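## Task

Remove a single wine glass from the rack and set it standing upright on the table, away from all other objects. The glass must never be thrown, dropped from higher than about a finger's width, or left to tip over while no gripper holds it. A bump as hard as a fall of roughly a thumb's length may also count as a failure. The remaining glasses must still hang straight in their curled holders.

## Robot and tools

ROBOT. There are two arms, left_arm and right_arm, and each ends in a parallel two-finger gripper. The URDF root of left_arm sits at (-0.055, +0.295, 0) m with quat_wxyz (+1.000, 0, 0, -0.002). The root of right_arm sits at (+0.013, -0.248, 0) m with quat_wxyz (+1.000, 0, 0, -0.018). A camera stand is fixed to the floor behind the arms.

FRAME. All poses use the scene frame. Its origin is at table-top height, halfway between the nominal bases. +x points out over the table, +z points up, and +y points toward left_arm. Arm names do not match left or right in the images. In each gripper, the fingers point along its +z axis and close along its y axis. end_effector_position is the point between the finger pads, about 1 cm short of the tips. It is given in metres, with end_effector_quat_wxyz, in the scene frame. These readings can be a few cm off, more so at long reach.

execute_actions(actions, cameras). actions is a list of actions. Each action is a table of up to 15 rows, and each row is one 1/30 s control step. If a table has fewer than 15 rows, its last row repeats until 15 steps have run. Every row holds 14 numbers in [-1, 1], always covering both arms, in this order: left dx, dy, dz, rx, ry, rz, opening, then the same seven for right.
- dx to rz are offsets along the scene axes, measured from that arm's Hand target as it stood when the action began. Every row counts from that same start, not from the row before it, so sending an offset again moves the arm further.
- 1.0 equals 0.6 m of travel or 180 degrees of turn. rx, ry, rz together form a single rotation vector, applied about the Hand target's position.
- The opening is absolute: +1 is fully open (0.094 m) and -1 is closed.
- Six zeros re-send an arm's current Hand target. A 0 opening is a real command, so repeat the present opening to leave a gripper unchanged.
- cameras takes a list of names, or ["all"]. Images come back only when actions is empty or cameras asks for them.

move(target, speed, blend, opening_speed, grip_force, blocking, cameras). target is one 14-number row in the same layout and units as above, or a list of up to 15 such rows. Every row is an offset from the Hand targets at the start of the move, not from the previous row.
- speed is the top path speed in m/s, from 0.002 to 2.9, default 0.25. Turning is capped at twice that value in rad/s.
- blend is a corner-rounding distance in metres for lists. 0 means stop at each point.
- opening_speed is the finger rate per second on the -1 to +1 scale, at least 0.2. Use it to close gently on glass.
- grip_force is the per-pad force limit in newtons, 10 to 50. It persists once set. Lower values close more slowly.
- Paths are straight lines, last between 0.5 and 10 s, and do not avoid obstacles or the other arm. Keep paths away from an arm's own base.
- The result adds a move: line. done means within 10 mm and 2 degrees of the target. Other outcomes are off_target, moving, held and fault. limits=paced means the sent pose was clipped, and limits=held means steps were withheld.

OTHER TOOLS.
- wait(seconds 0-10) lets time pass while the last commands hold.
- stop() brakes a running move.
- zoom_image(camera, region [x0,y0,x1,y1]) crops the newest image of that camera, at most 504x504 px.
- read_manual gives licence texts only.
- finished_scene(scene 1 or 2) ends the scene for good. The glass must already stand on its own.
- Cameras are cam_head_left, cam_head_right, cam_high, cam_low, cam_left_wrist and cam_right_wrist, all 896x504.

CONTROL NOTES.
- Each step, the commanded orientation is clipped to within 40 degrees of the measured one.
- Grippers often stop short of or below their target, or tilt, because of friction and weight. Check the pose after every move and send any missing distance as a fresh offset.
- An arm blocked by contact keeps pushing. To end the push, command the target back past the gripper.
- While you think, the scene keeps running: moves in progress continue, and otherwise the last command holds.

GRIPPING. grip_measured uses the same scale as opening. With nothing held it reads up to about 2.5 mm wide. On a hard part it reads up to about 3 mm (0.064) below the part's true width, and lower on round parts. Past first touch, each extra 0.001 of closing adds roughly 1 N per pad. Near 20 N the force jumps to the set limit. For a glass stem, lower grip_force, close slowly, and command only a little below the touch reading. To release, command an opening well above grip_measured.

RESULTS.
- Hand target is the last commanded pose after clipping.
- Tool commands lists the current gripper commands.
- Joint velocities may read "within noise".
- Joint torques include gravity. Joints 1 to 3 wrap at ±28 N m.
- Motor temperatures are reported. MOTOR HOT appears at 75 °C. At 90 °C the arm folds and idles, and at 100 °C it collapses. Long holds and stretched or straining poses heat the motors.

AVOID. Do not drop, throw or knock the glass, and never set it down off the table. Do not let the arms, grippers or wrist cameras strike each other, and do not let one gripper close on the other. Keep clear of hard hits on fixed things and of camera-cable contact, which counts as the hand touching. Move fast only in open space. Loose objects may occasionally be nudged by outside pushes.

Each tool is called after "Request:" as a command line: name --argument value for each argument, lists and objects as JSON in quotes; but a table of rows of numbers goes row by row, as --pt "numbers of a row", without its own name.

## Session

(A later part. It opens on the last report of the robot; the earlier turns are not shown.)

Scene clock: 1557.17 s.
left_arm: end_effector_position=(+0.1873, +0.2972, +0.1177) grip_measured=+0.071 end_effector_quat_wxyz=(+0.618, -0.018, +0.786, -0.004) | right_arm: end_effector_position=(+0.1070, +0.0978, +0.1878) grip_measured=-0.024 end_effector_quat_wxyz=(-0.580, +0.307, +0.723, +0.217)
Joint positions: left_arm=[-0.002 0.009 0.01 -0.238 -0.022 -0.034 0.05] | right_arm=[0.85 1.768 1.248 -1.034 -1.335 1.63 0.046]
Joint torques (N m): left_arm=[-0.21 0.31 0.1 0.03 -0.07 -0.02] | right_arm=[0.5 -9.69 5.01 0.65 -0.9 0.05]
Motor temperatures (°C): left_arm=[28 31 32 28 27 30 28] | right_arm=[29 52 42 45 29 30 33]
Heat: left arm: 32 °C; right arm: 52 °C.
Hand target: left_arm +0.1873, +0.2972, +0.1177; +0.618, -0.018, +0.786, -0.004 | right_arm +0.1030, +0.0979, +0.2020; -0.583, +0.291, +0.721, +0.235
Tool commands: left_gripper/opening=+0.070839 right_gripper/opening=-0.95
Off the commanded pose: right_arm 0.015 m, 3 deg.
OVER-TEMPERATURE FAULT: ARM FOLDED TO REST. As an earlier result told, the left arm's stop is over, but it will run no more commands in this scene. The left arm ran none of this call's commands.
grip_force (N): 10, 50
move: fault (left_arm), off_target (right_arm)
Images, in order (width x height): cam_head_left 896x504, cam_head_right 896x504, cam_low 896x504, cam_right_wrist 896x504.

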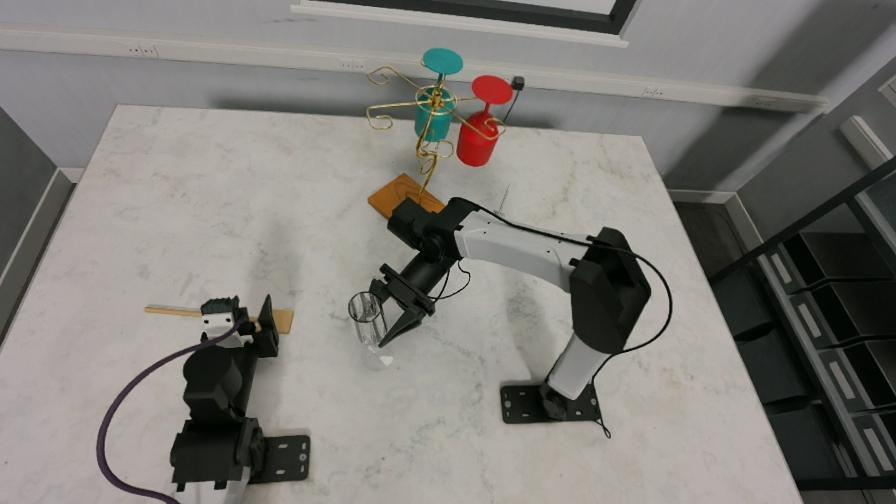

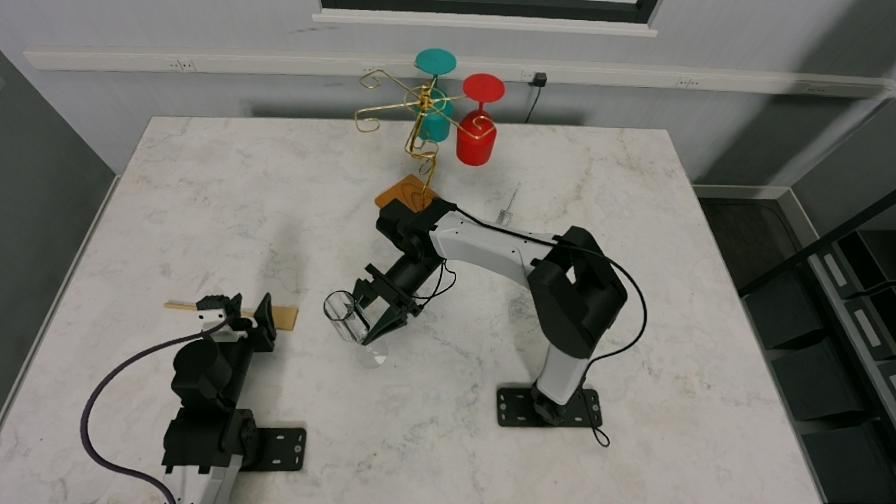

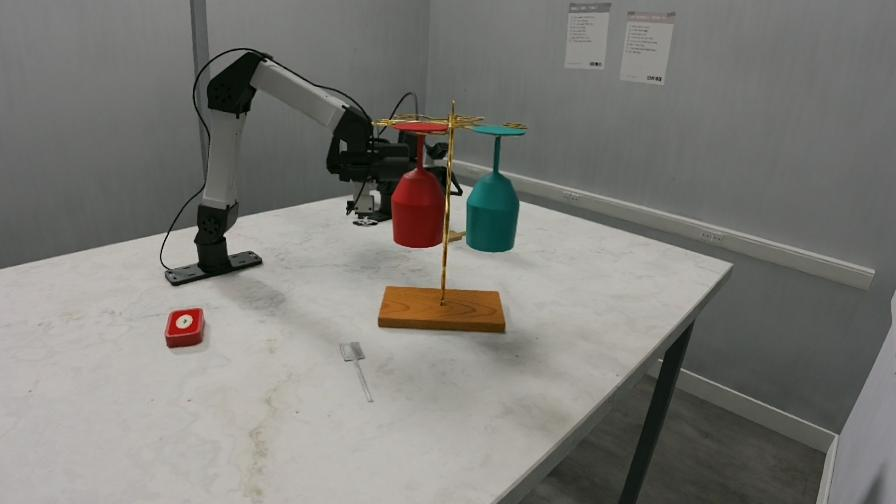

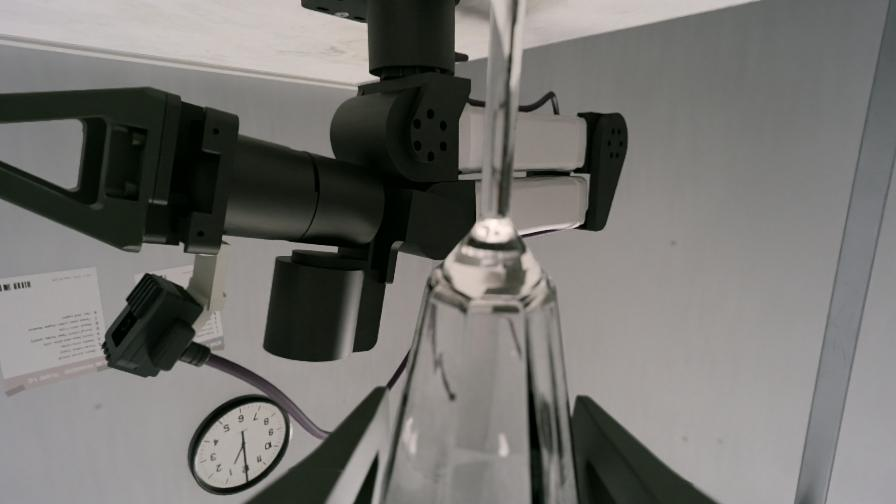

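Request:
move --target '[0,0,0,0,0,0,0.0666,0,0,-0.065,0,0,0,-0.95]' --speed 0.2 --cameras '["cam_high","cam_low","cam_head_left"]'

Request:
zoom_image --camera "cam_high" --region '[500, 180, 640, 300]'

Request:
zoom_image --camera "cam_low" --region '[330, 180, 410, 250]'

Request:
zoom_image --camera "cam_head_left" --region '[320, 260, 460, 400]'

Scene clock: 1668.97 s.
left_arm: end_effector_position=(+0.1873, +0.2972, +0.1177) grip_measured=+0.071 end_effector_quat_wxyz=(+0.618, -0.018, +0.786, -0.004) | right_arm: end_effector_position=(+0.1054, +0.0961, +0.1587) grip_measured=-0.024 end_effector_quat_wxyz=(-0.575, +0.298, +0.726, +0.229)
Joint positions: left_arm=[-0.002 0.009 0.01 -0.238 -0.022 -0.034 0.05] | right_arm=[0.85 1.781 1.14 -0.877 -1.335 1.637 0.046]
Joint torques (N m): left_arm=[-0.21 0.31 0.1 0.03 -0.07 -0.01] | right_arm=[0.53 -7.04 4.85 0.71 -0.89 0.07]
Motor temperatures (°C): left_arm=[27 30 32 28 27 30 28] | right_arm=[29 61 39 39 29 30 33]
Heat: left arm: 32 °C; right arm: 61 °C.
Hand target: left_arm +0.1873, +0.2972, +0.1177; +0.618, -0.018, +0.786, -0.004 | right_arm +0.1031, +0.0980, +0.1631; -0.583, +0.291, +0.721, +0.236
Tool commands: left_gripper/opening=+0.070839 right_gripper/opening=-0.95
Off the commanded pose: right_arm 0.005 m, 2 deg.
OVER-TEMPERATURE FAULT: ARM FOLDED TO REST. As an earlier result told, the left arm's stop is over, but it will run no more commands in this scene. The left arm ran none of this call's commands.
grip_force (N): 10, 50
move: fault (left_arm)
Images, in order (width x height): cam_head_left 896x504, cam_high 896x504, cam_low 896x504.

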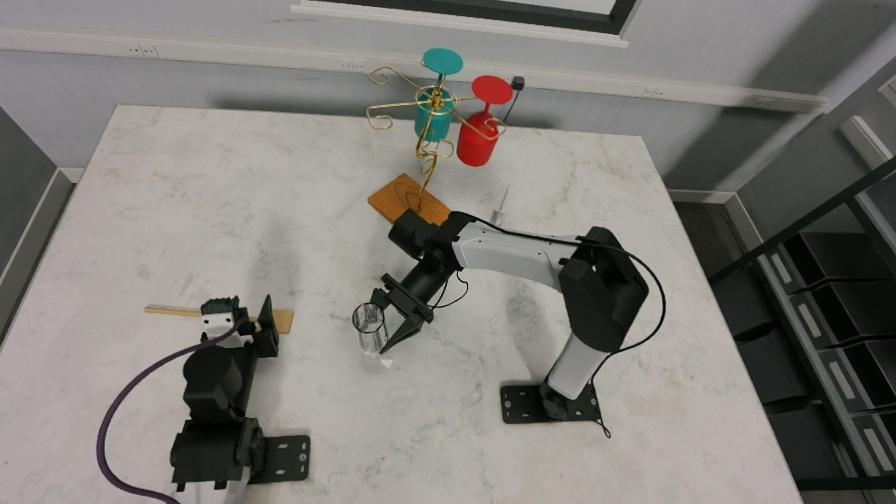

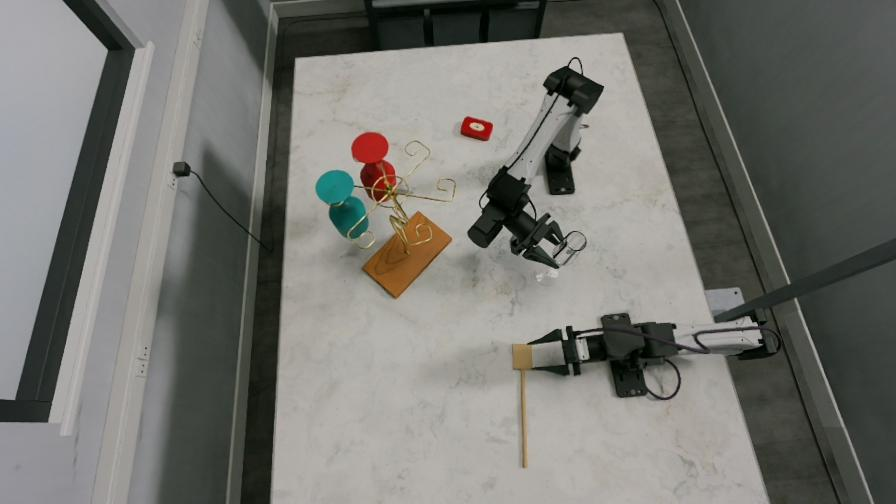

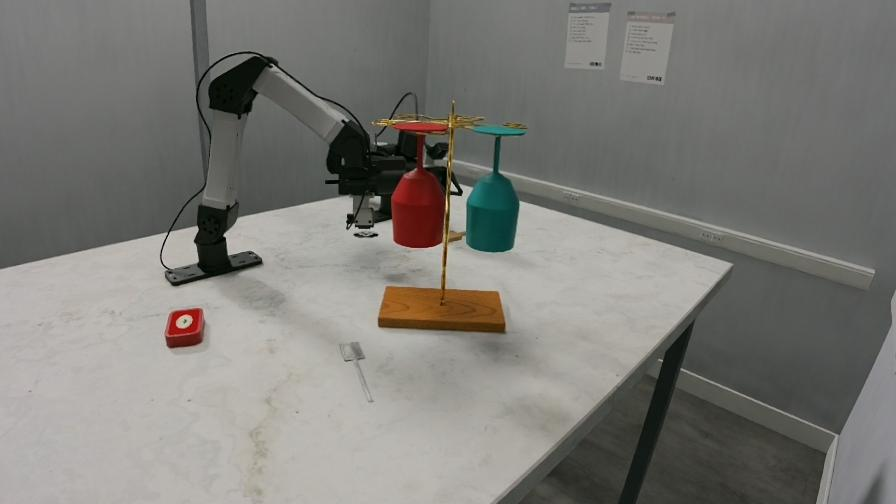

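Scaled by 3.600 from the camera's 896x504 image, which has a finer 1280x720 frame.

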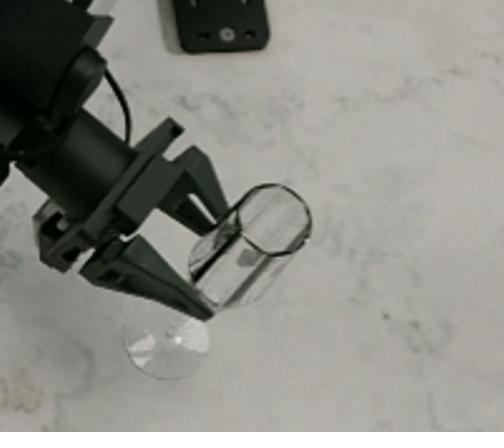

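Scaled by 6.300 from the camera's 896x504 image, which has a finer 1280x720 frame.

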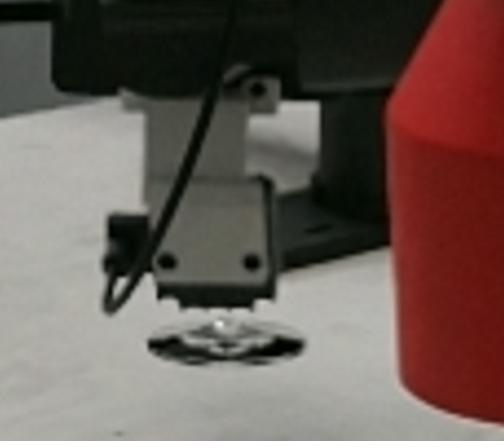

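Scaled by 3.600 from the camera's 896x504 image, which has a finer 1280x720 frame.

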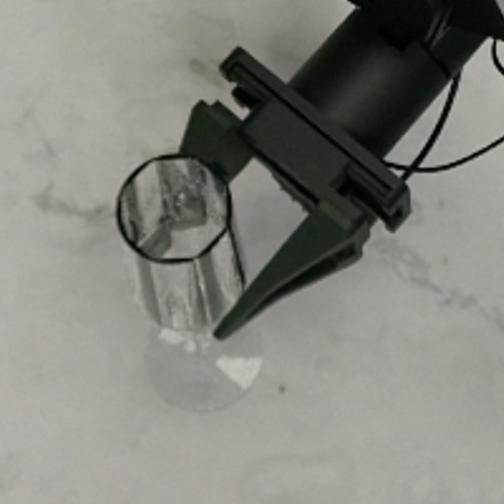

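Request:
move --target '[0,0,0,0,0,0,0.0666,0,0,-0.033,0.0048,0.0191,0,-0.95]' --speed 0.15 --cameras '["cam_low"]'

Request:
zoom_image --camera "cam_low" --region '[330, 190, 400, 250]'

Scene clock: 1734.60 s.
left_arm: end_effector_position=(+0.1873, +0.2972, +0.1177) grip_measured=+0.071 end_effector_quat_wxyz=(+0.618, -0.018, +0.786, -0.004) | right_arm: end_effector_position=(+0.1037, +0.0965, +0.1383) grip_measured=-0.024 end_effector_quat_wxyz=(-0.595, +0.302, +0.711, +0.222)
Joint positions: left_arm=[-0.002 0.009 0.01 -0.238 -0.022 -0.034 0.05] | right_arm=[0.85 1.841 1.096 -0.811 -1.376 1.63 0.046]
Joint torques (N m): left_arm=[-0.23 0.29 0.1 0.03 -0.07 -0.01] | right_arm=[0.02 -6.79 4.46 0.71 -1.01 -0.06]
Motor temperatures (°C): left_arm=[27 30 31 28 27 30 28] | right_arm=[29 54 38 37 29 30 33]
Heat: left arm: 31 °C; right arm: 54 °C.
Hand target: left_arm +0.1873, +0.2972, +0.1177; +0.618, -0.018, +0.786, -0.004 | right_arm +0.1030, +0.0980, +0.1432; -0.607, +0.294, +0.701, +0.232
Tool commands: left_gripper/opening=+0.070839 right_gripper/opening=-0.95
Off the commanded pose: right_arm 0.005 m, 2 deg.
OVER-TEMPERATURE FAULT: ARM FOLDED TO REST. As an earlier result told, the left arm's stop is over, but it will run no more commands in this scene. The left arm ran none of this call's commands.
grip_force (N): 10, 50
move: fault (left_arm)
Images, in order (width x height): cam_low 896x504.

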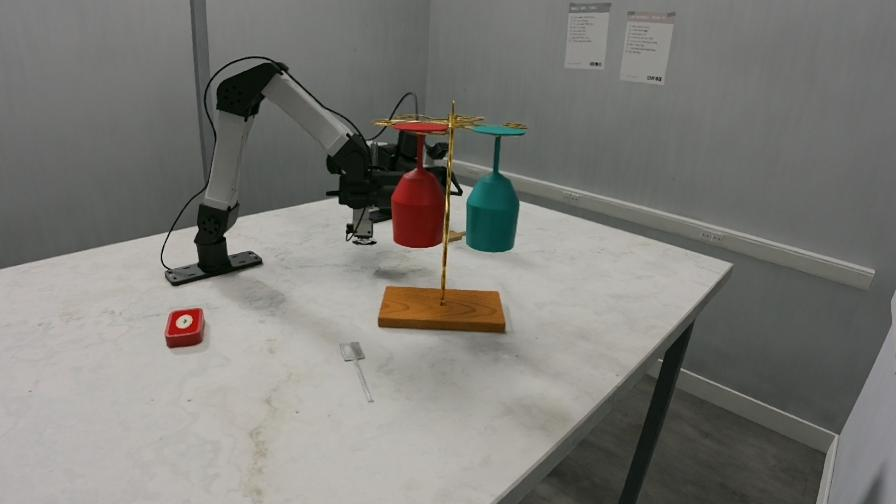

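Scaled by 7.200 from the camera's 896x504 image, which has a finer 1280x720 frame.

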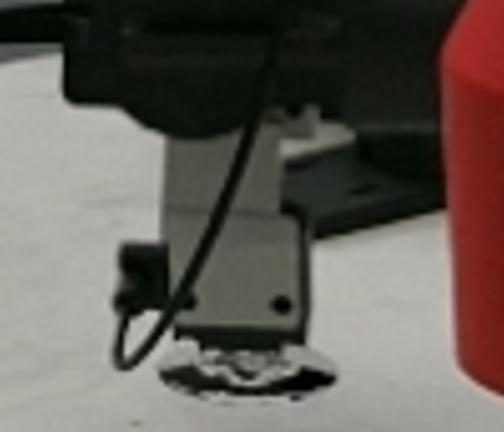

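Request:
move --target '[0,0,0,0,0,0,0.0666,0,0,-0.0133,0,0,0,-0.95]' --speed 0.06 --grip_force '[10,30]' --cameras '[]'

Request:
move --target '[0,0,0,0,0,0,0.0666,0,0,-0.0083,0,0,0,-0.95]' --speed 0.06 --cameras '["cam_low","cam_high"]'

Scene clock: 1751.37 s.
left_arm: end_effector_position=(+0.1873, +0.2972, +0.1177) grip_measured=+0.071 end_effector_quat_wxyz=(+0.618, -0.018, +0.786, -0.004) | right_arm: end_effector_position=(+0.1035, +0.0965, +0.1313) grip_measured=-0.020 end_effector_quat_wxyz=(-0.595, +0.301, +0.711, +0.223)
Joint positions: left_arm=[-0.002 0.009 0.01 -0.238 -0.022 -0.034 0.05] | right_arm=[0.85 1.853 1.079 -0.78 -1.377 1.63 0.046]
Joint torques (N m): left_arm=[-0.21 0.31 0.1 0.03 -0.07 -0.01] | right_arm=[0.05 -6.57 4.49 0.7 -1 -0.04]
Motor temperatures (°C): left_arm=[27 30 31 28 27 30 28] | right_arm=[29 55 38 36 30 30 33]
Heat: left arm: 31 °C; right arm: 55 °C.
Hand target: left_arm +0.1873, +0.2972, +0.1177; +0.618, -0.018, +0.786, -0.004 | right_arm +0.1031, +0.0980, +0.1352; -0.607, +0.294, +0.701, +0.232
Tool commands: left_gripper/opening=+0.070839 right_gripper/opening=-0.95
Off the commanded pose: right_arm 0.004 m, 2 deg.
OVER-TEMPERATURE FAULT: ARM FOLDED TO REST. As an earlier result told, the left arm's stop is over, but it will run no more commands in this scene. The left arm ran none of this call's commands.
grip_force (N): 10, 30
move: fault (left_arm)
No camera images: "cameras" was empty.

Scene clock: 1752.27 s.
left_arm: end_effector_position=(+0.1873, +0.2972, +0.1177) grip_measured=+0.071 end_effector_quat_wxyz=(+0.618, -0.018, +0.786, -0.004) | right_arm: end_effector_position=(+0.1033, +0.0969, +0.1306) grip_measured=-0.020 end_effector_quat_wxyz=(+0.600, -0.297, -0.707, -0.228)
Joint positions: left_arm=[-0.002 0.009 0.01 -0.238 -0.022 -0.034 0.05] | right_arm=[0.85 1.858 1.07 -0.758 -1.393 1.63 0.046]
Joint torques (N m): left_arm=[-0.21 0.29 0.1 0.03 -0.07 -0.01] | right_arm=[0.05 -6.22 4.29 0.71 -0.86 0.02]
Motor temperatures (°C): left_arm=[27 30 31 28 27 30 28] | right_arm=[29 55 38 36 30 30 33]
Heat: left arm: 31 °C; right arm: 55 °C.
Hand target: left_arm +0.1873, +0.2972, +0.1177; +0.618, -0.018, +0.786, -0.004 | right_arm +0.1030, +0.0980, +0.1303; +0.607, -0.294, -0.701, -0.232
Tool commands: left_gripper/opening=+0.070839 right_gripper/opening=-0.95
Off the commanded pose: right_arm 0.001 m, 1 deg.
OVER-TEMPERATURE FAULT: ARM FOLDED TO REST. As an earlier result told, the left arm's stop is over, but it will run no more commands in this scene. The left arm ran none of this call's commands.
grip_force (N): 10, 30
move: fault (left_arm)
Images, in order (width x height): cam_high 896x504, cam_low 896x504.

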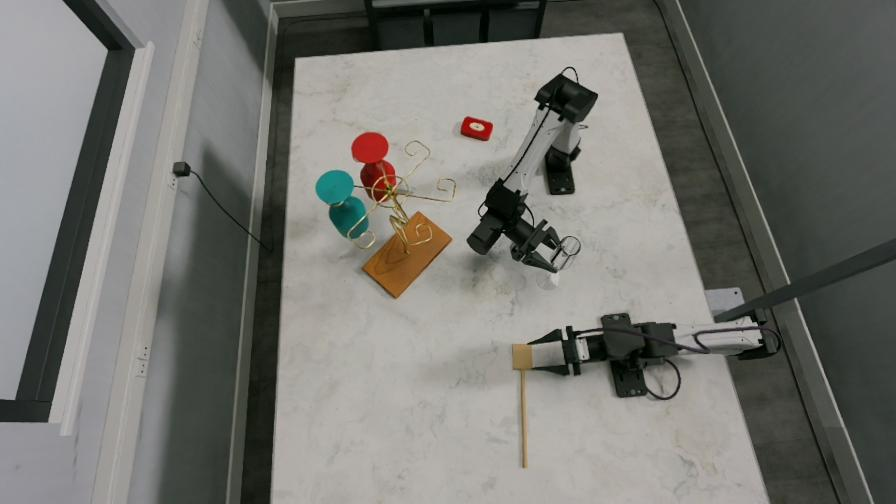

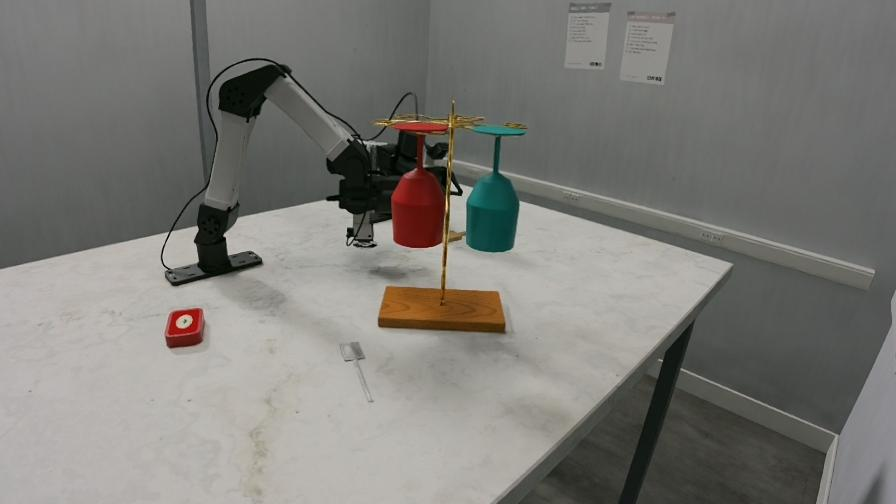

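Request:
zoom_image --camera "cam_low" --region '[335, 210, 395, 260]'

Request:
zoom_image --camera "cam_high" --region '[520, 220, 600, 300]'

Scaled by 8.400 from the camera's 896x504 image, which has a finer 1280x720 frame.

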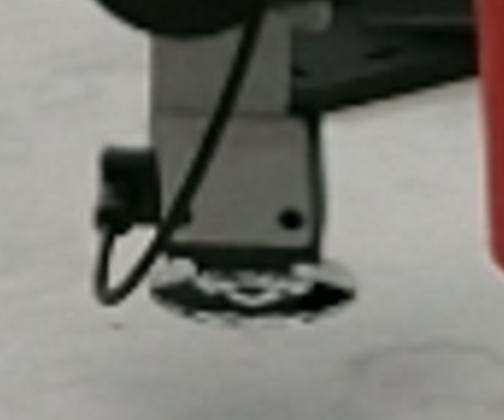

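Scaled by 6.300 from the camera's 896x504 image, which has a finer 1280x720 frame.

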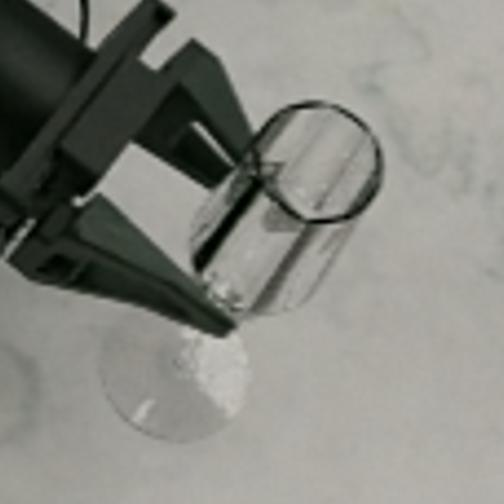

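Request:
move --target '[0,0,0,0,0,0,0.0666,0,0,-0.0067,0,0,0,-0.95]' --speed 0.06 --grip_force '[10,15]' --cameras '[]'

Request:
move --target '[0,0,0,0,0,0,0.0666,0,0,0.0117,0,0,0,-0.95]' --speed 0.06 --cameras '["cam_high","cam_low","cam_right_wrist"]'

Request:
zoom_image --camera "cam_high" --region '[520, 220, 600, 300]'

Request:
zoom_image --camera "cam_low" --region '[335, 210, 395, 260]'

Scene clock: 1822.10 s.
left_arm: end_effector_position=(+0.1873, +0.2972, +0.1177) grip_measured=+0.071 end_effector_quat_wxyz=(+0.618, -0.018, +0.786, -0.004) | right_arm: end_effector_position=(+0.1032, +0.0975, +0.1302) grip_measured=-0.008 end_effector_quat_wxyz=(+0.605, -0.293, -0.703, -0.232)
Joint positions: left_arm=[-0.002 0.009 0.01 -0.238 -0.022 -0.034 0.05] | right_arm=[0.85 1.864 1.063 -0.739 -1.409 1.63 0.047]
Joint torques (N m): left_arm=[-0.21 0.29 0.12 0.03 -0.07 -0.01] | right_arm=[0.1 -6.02 4.21 0.79 -0.7 0.04]
Heat: left arm: 31 °C; right arm: 54 °C.
Hand target: left_arm +0.1873, +0.2972, +0.1177; +0.618, -0.018, +0.786, -0.004 | right_arm +0.1031, +0.0980, +0.1262; +0.607, -0.294, -0.701, -0.232
Tool commands: left_gripper/opening=+0.070839 right_gripper/opening=-0.95
Off the commanded pose: right_arm 0.004 m, 0 deg.
OVER-TEMPERATURE FAULT: ARM FOLDED TO REST. As an earlier result told, the left arm's stop is over, but it will run no more commands in this scene. The left arm ran none of this call's commands.
grip_force (N): 10, 15
move: fault (left_arm)
No camera images: "cameras" was empty.

Scene clock: 1822.80 s.
left_arm: end_effector_position=(+0.1873, +0.2972, +0.1177) grip_measured=+0.071 end_effector_quat_wxyz=(+0.618, -0.018, +0.786, -0.004) | right_arm: end_effector_position=(+0.1032, +0.0975, +0.1302) grip_measured=-0.008 end_effector_quat_wxyz=(+0.605, -0.293, -0.703, -0.231)
Joint positions: left_arm=[-0.002 0.009 0.01 -0.238 -0.022 -0.034 0.05] | right_arm=[0.85 1.864 1.063 -0.739 -1.409 1.632 0.047]
Joint torques (N m): left_arm=[-0.21 0.31 0.1 0.03 -0.07 -0.01] | right_arm=[0.03 -7.43 5.03 0.55 -0.71 0.09]
Heat: left arm: 31 °C; right arm: 54 °C.
Hand target: left_arm +0.1873, +0.2972, +0.1177; +0.618, -0.018, +0.786, -0.004 | right_arm +0.1031, +0.0980, +0.1332; +0.607, -0.294, -0.701, -0.232
Tool commands: left_gripper/opening=+0.070839 right_gripper/opening=-0.95
Off the commanded pose: right_arm 0.003 m, 0 deg.
OVER-TEMPERATURE FAULT: ARM FOLDED TO REST. As an earlier result told, the left arm's stop is over, but it will run no more commands in this scene. The left arm ran none of this call's commands.
grip_force (N): 10, 15
move: fault (left_arm)
Images, in order (width x height): cam_high 896x504, cam_low 896x504, cam_right_wrist 896x504.

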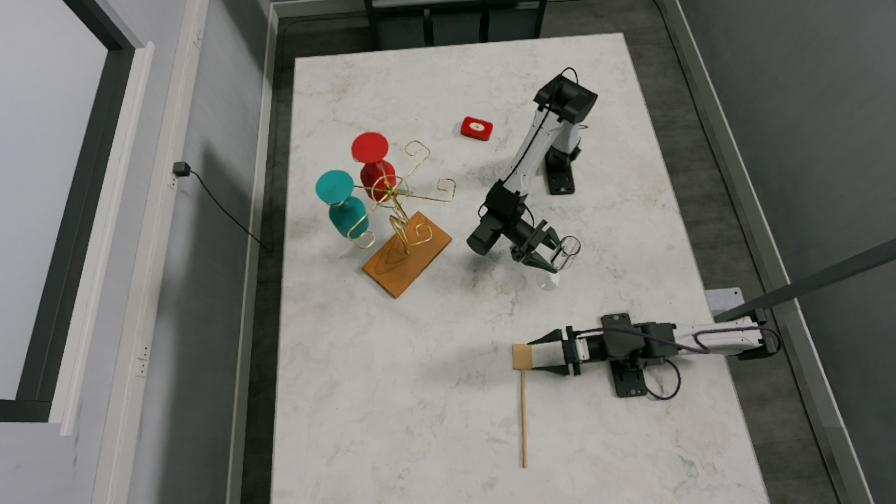

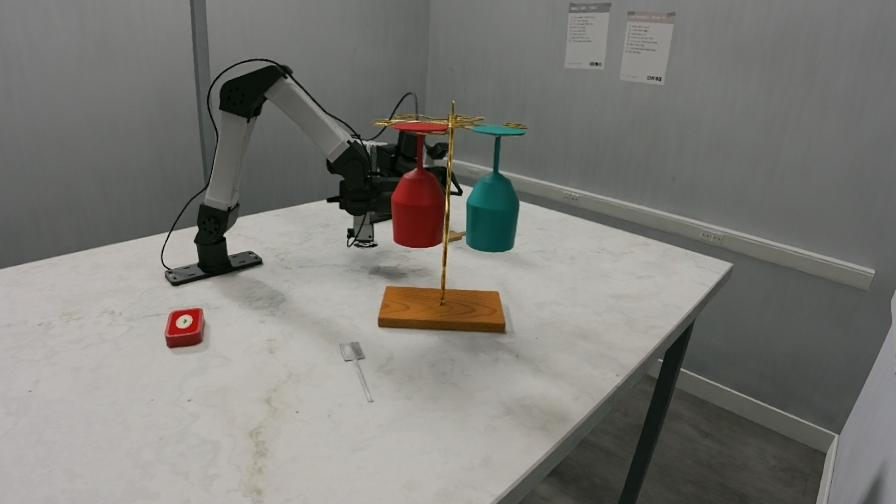

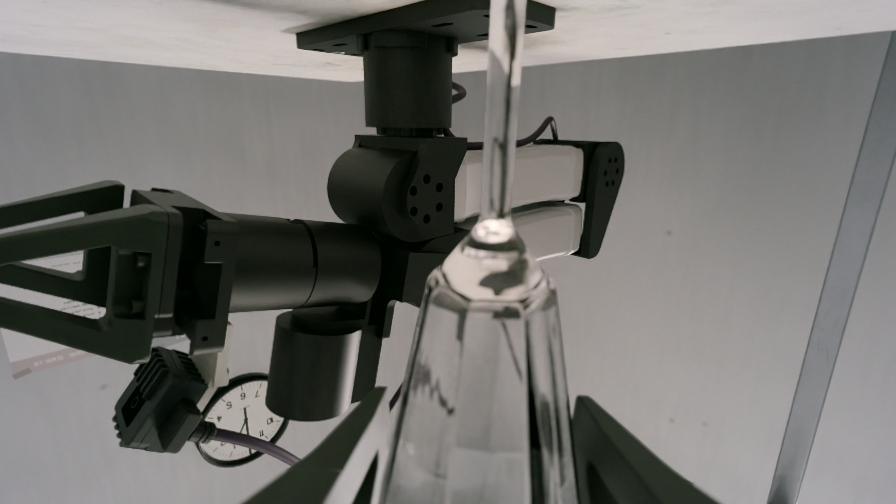

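Scaled by 6.300 from the camera's 896x504 image, which has a finer 1280x720 frame.

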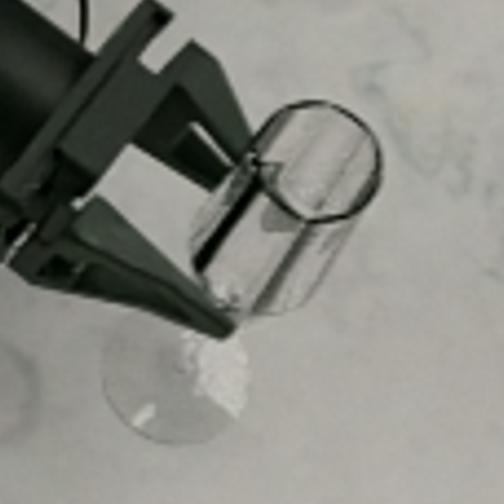

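Scaled by 8.400 from the camera's 896x504 image, which has a finer 1280x720 frame.

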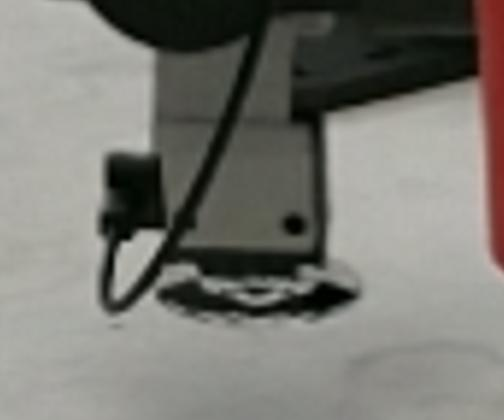

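Request:
move --target '[0,0,0,0,0,0,0.0666,0,0,0.001,0,0,0,0.6]' --opening_speed 0.6 --cameras '["cam_high","cam_low","cam_right_wrist"]'

Scene clock: 1832.67 s.
left_arm: end_effector_position=(+0.1873, +0.2972, +0.1177) grip_measured=+0.071 end_effector_quat_wxyz=(+0.618, -0.018, +0.786, -0.004) | right_arm: end_effector_position=(+0.1032, +0.0975, +0.1302) grip_measured=+0.598 end_effector_quat_wxyz=(+0.606, -0.296, -0.702, -0.230)
Joint positions: left_arm=[-0.002 0.009 0.01 -0.238 -0.022 -0.034 0.05] | right_arm=[0.85 1.864 1.063 -0.739 -1.409 1.638 0.075]
Joint torques (N m): left_arm=[-0.21 0.31 0.1 0.02 -0.07 -0.02] | right_arm=[0.09 -7.57 4.98 0.57 -0.7 0.06]
Heat: left arm: 31 °C; right arm: 54 °C.
Hand target: left_arm +0.1873, +0.2972, +0.1177; +0.618, -0.018, +0.786, -0.004 | right_arm +0.1031, +0.0980, +0.1338; +0.607, -0.294, -0.701, -0.232
Tool commands: left_gripper/opening=+0.070839 right_gripper/opening=+0.6
Off the commanded pose: right_arm 0.004 m, 0 deg.
OVER-TEMPERATURE FAULT: ARM FOLDED TO REST. As an earlier result told, the left arm's stop is over, but it will run no more commands in this scene. The left arm ran none of this call's commands.
grip_force (N): 10, 15
move: fault (left_arm)
Images, in order (width x height): cam_high 896x504, cam_low 896x504, cam_right_wrist 896x504.

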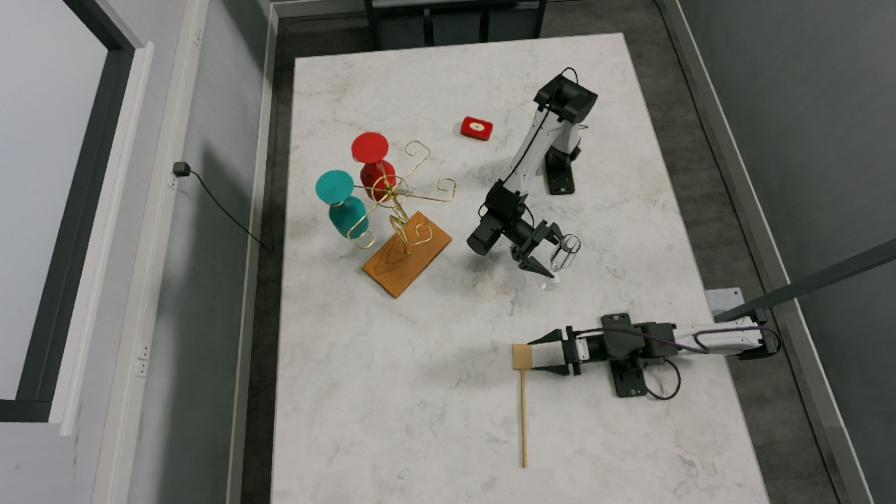

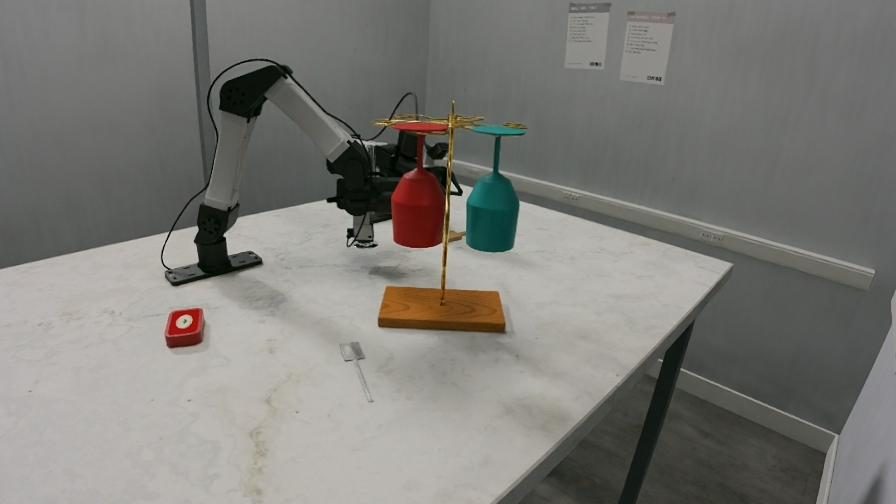

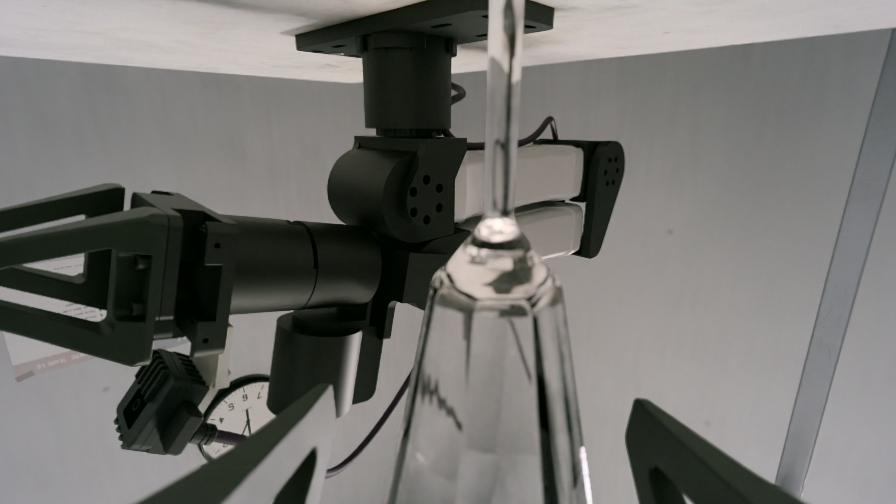

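Request:
move --target '[0,0,0,0,0,0,0.0666,0.095,-0.0905,0.02,0,0,0,0.6]' --speed 0.1 --cameras '["cam_high","cam_low","cam_head_right"]'

Scene clock: 1847.57 s.
left_arm: end_effector_position=(+0.1873, +0.2972, +0.1177) grip_measured=+0.071 end_effector_quat_wxyz=(+0.618, -0.018, +0.786, -0.004) | right_arm: end_effector_position=(+0.1583, +0.0436, +0.1439) grip_measured=+0.598 end_effector_quat_wxyz=(-0.584, +0.319, +0.703, +0.252)
Joint positions: left_arm=[-0.002 0.009 0.01 -0.238 -0.022 -0.034 0.05] | right_arm=[0.602 2.016 1.286 -1.555 -1.314 0.859 0.075]
Joint torques (N m): left_arm=[-0.21 0.29 0.12 0.03 -0.07 -0.01] | right_arm=[0.05 -6.71 6.23 -0.95 -0.37 -0.12]
Motor temperatures (°C): left_arm=[27 29 31 28 27 30 28] | right_arm=[29 55 37 34 29 30 31]
Heat: left arm: 31 °C; right arm: 55 °C.
Hand target: left_arm +0.1873, +0.2972, +0.1177; +0.618, -0.018, +0.786, -0.004 | right_arm +0.1600, +0.0437, +0.1458; -0.607, +0.294, +0.701, +0.232
Tool commands: left_gripper/opening=+0.070839 right_gripper/opening=+0.6
Off the commanded pose: right_arm 0.003 m, 5 deg.
OVER-TEMPERATURE FAULT: ARM FOLDED TO REST. As an earlier result told, the left arm's stop is over, but it will run no more commands in this scene. The left arm ran none of this call's commands.
joint sent to its limit (right arm) — joint 4 (wrist pitch), lower limit. The joint targets are off in orientation, not in position.
grip_force (N): 10, 15
move: fault (left_arm), off_target (right_arm)
Images, in order (width x height): cam_head_right 896x504, cam_high 896x504, cam_low 896x504.

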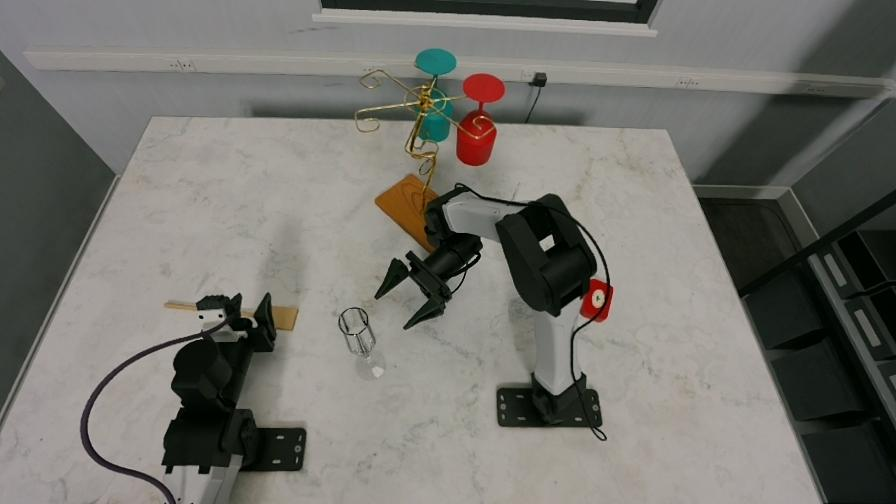

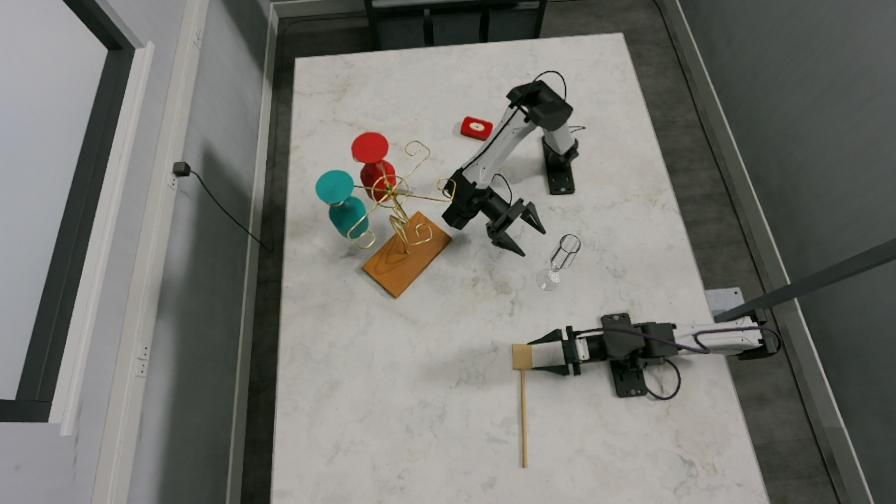

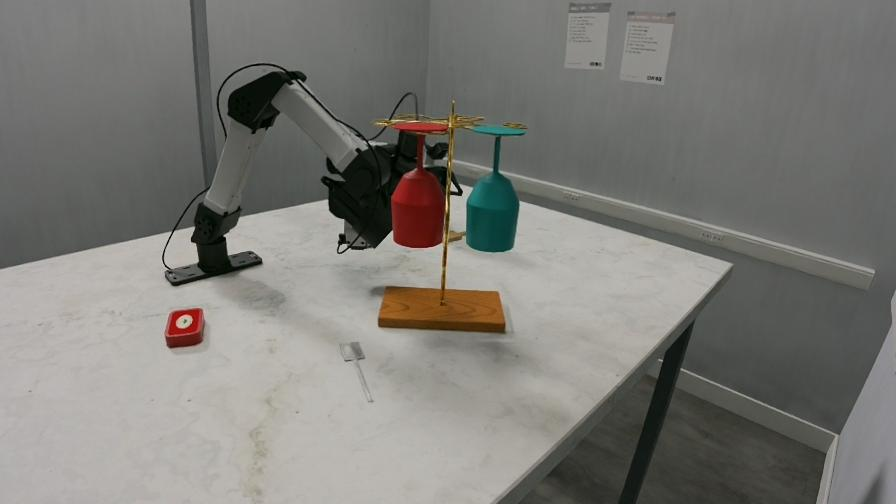

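Request:
finished_scene --scene 2

The scene is finished: the task was done.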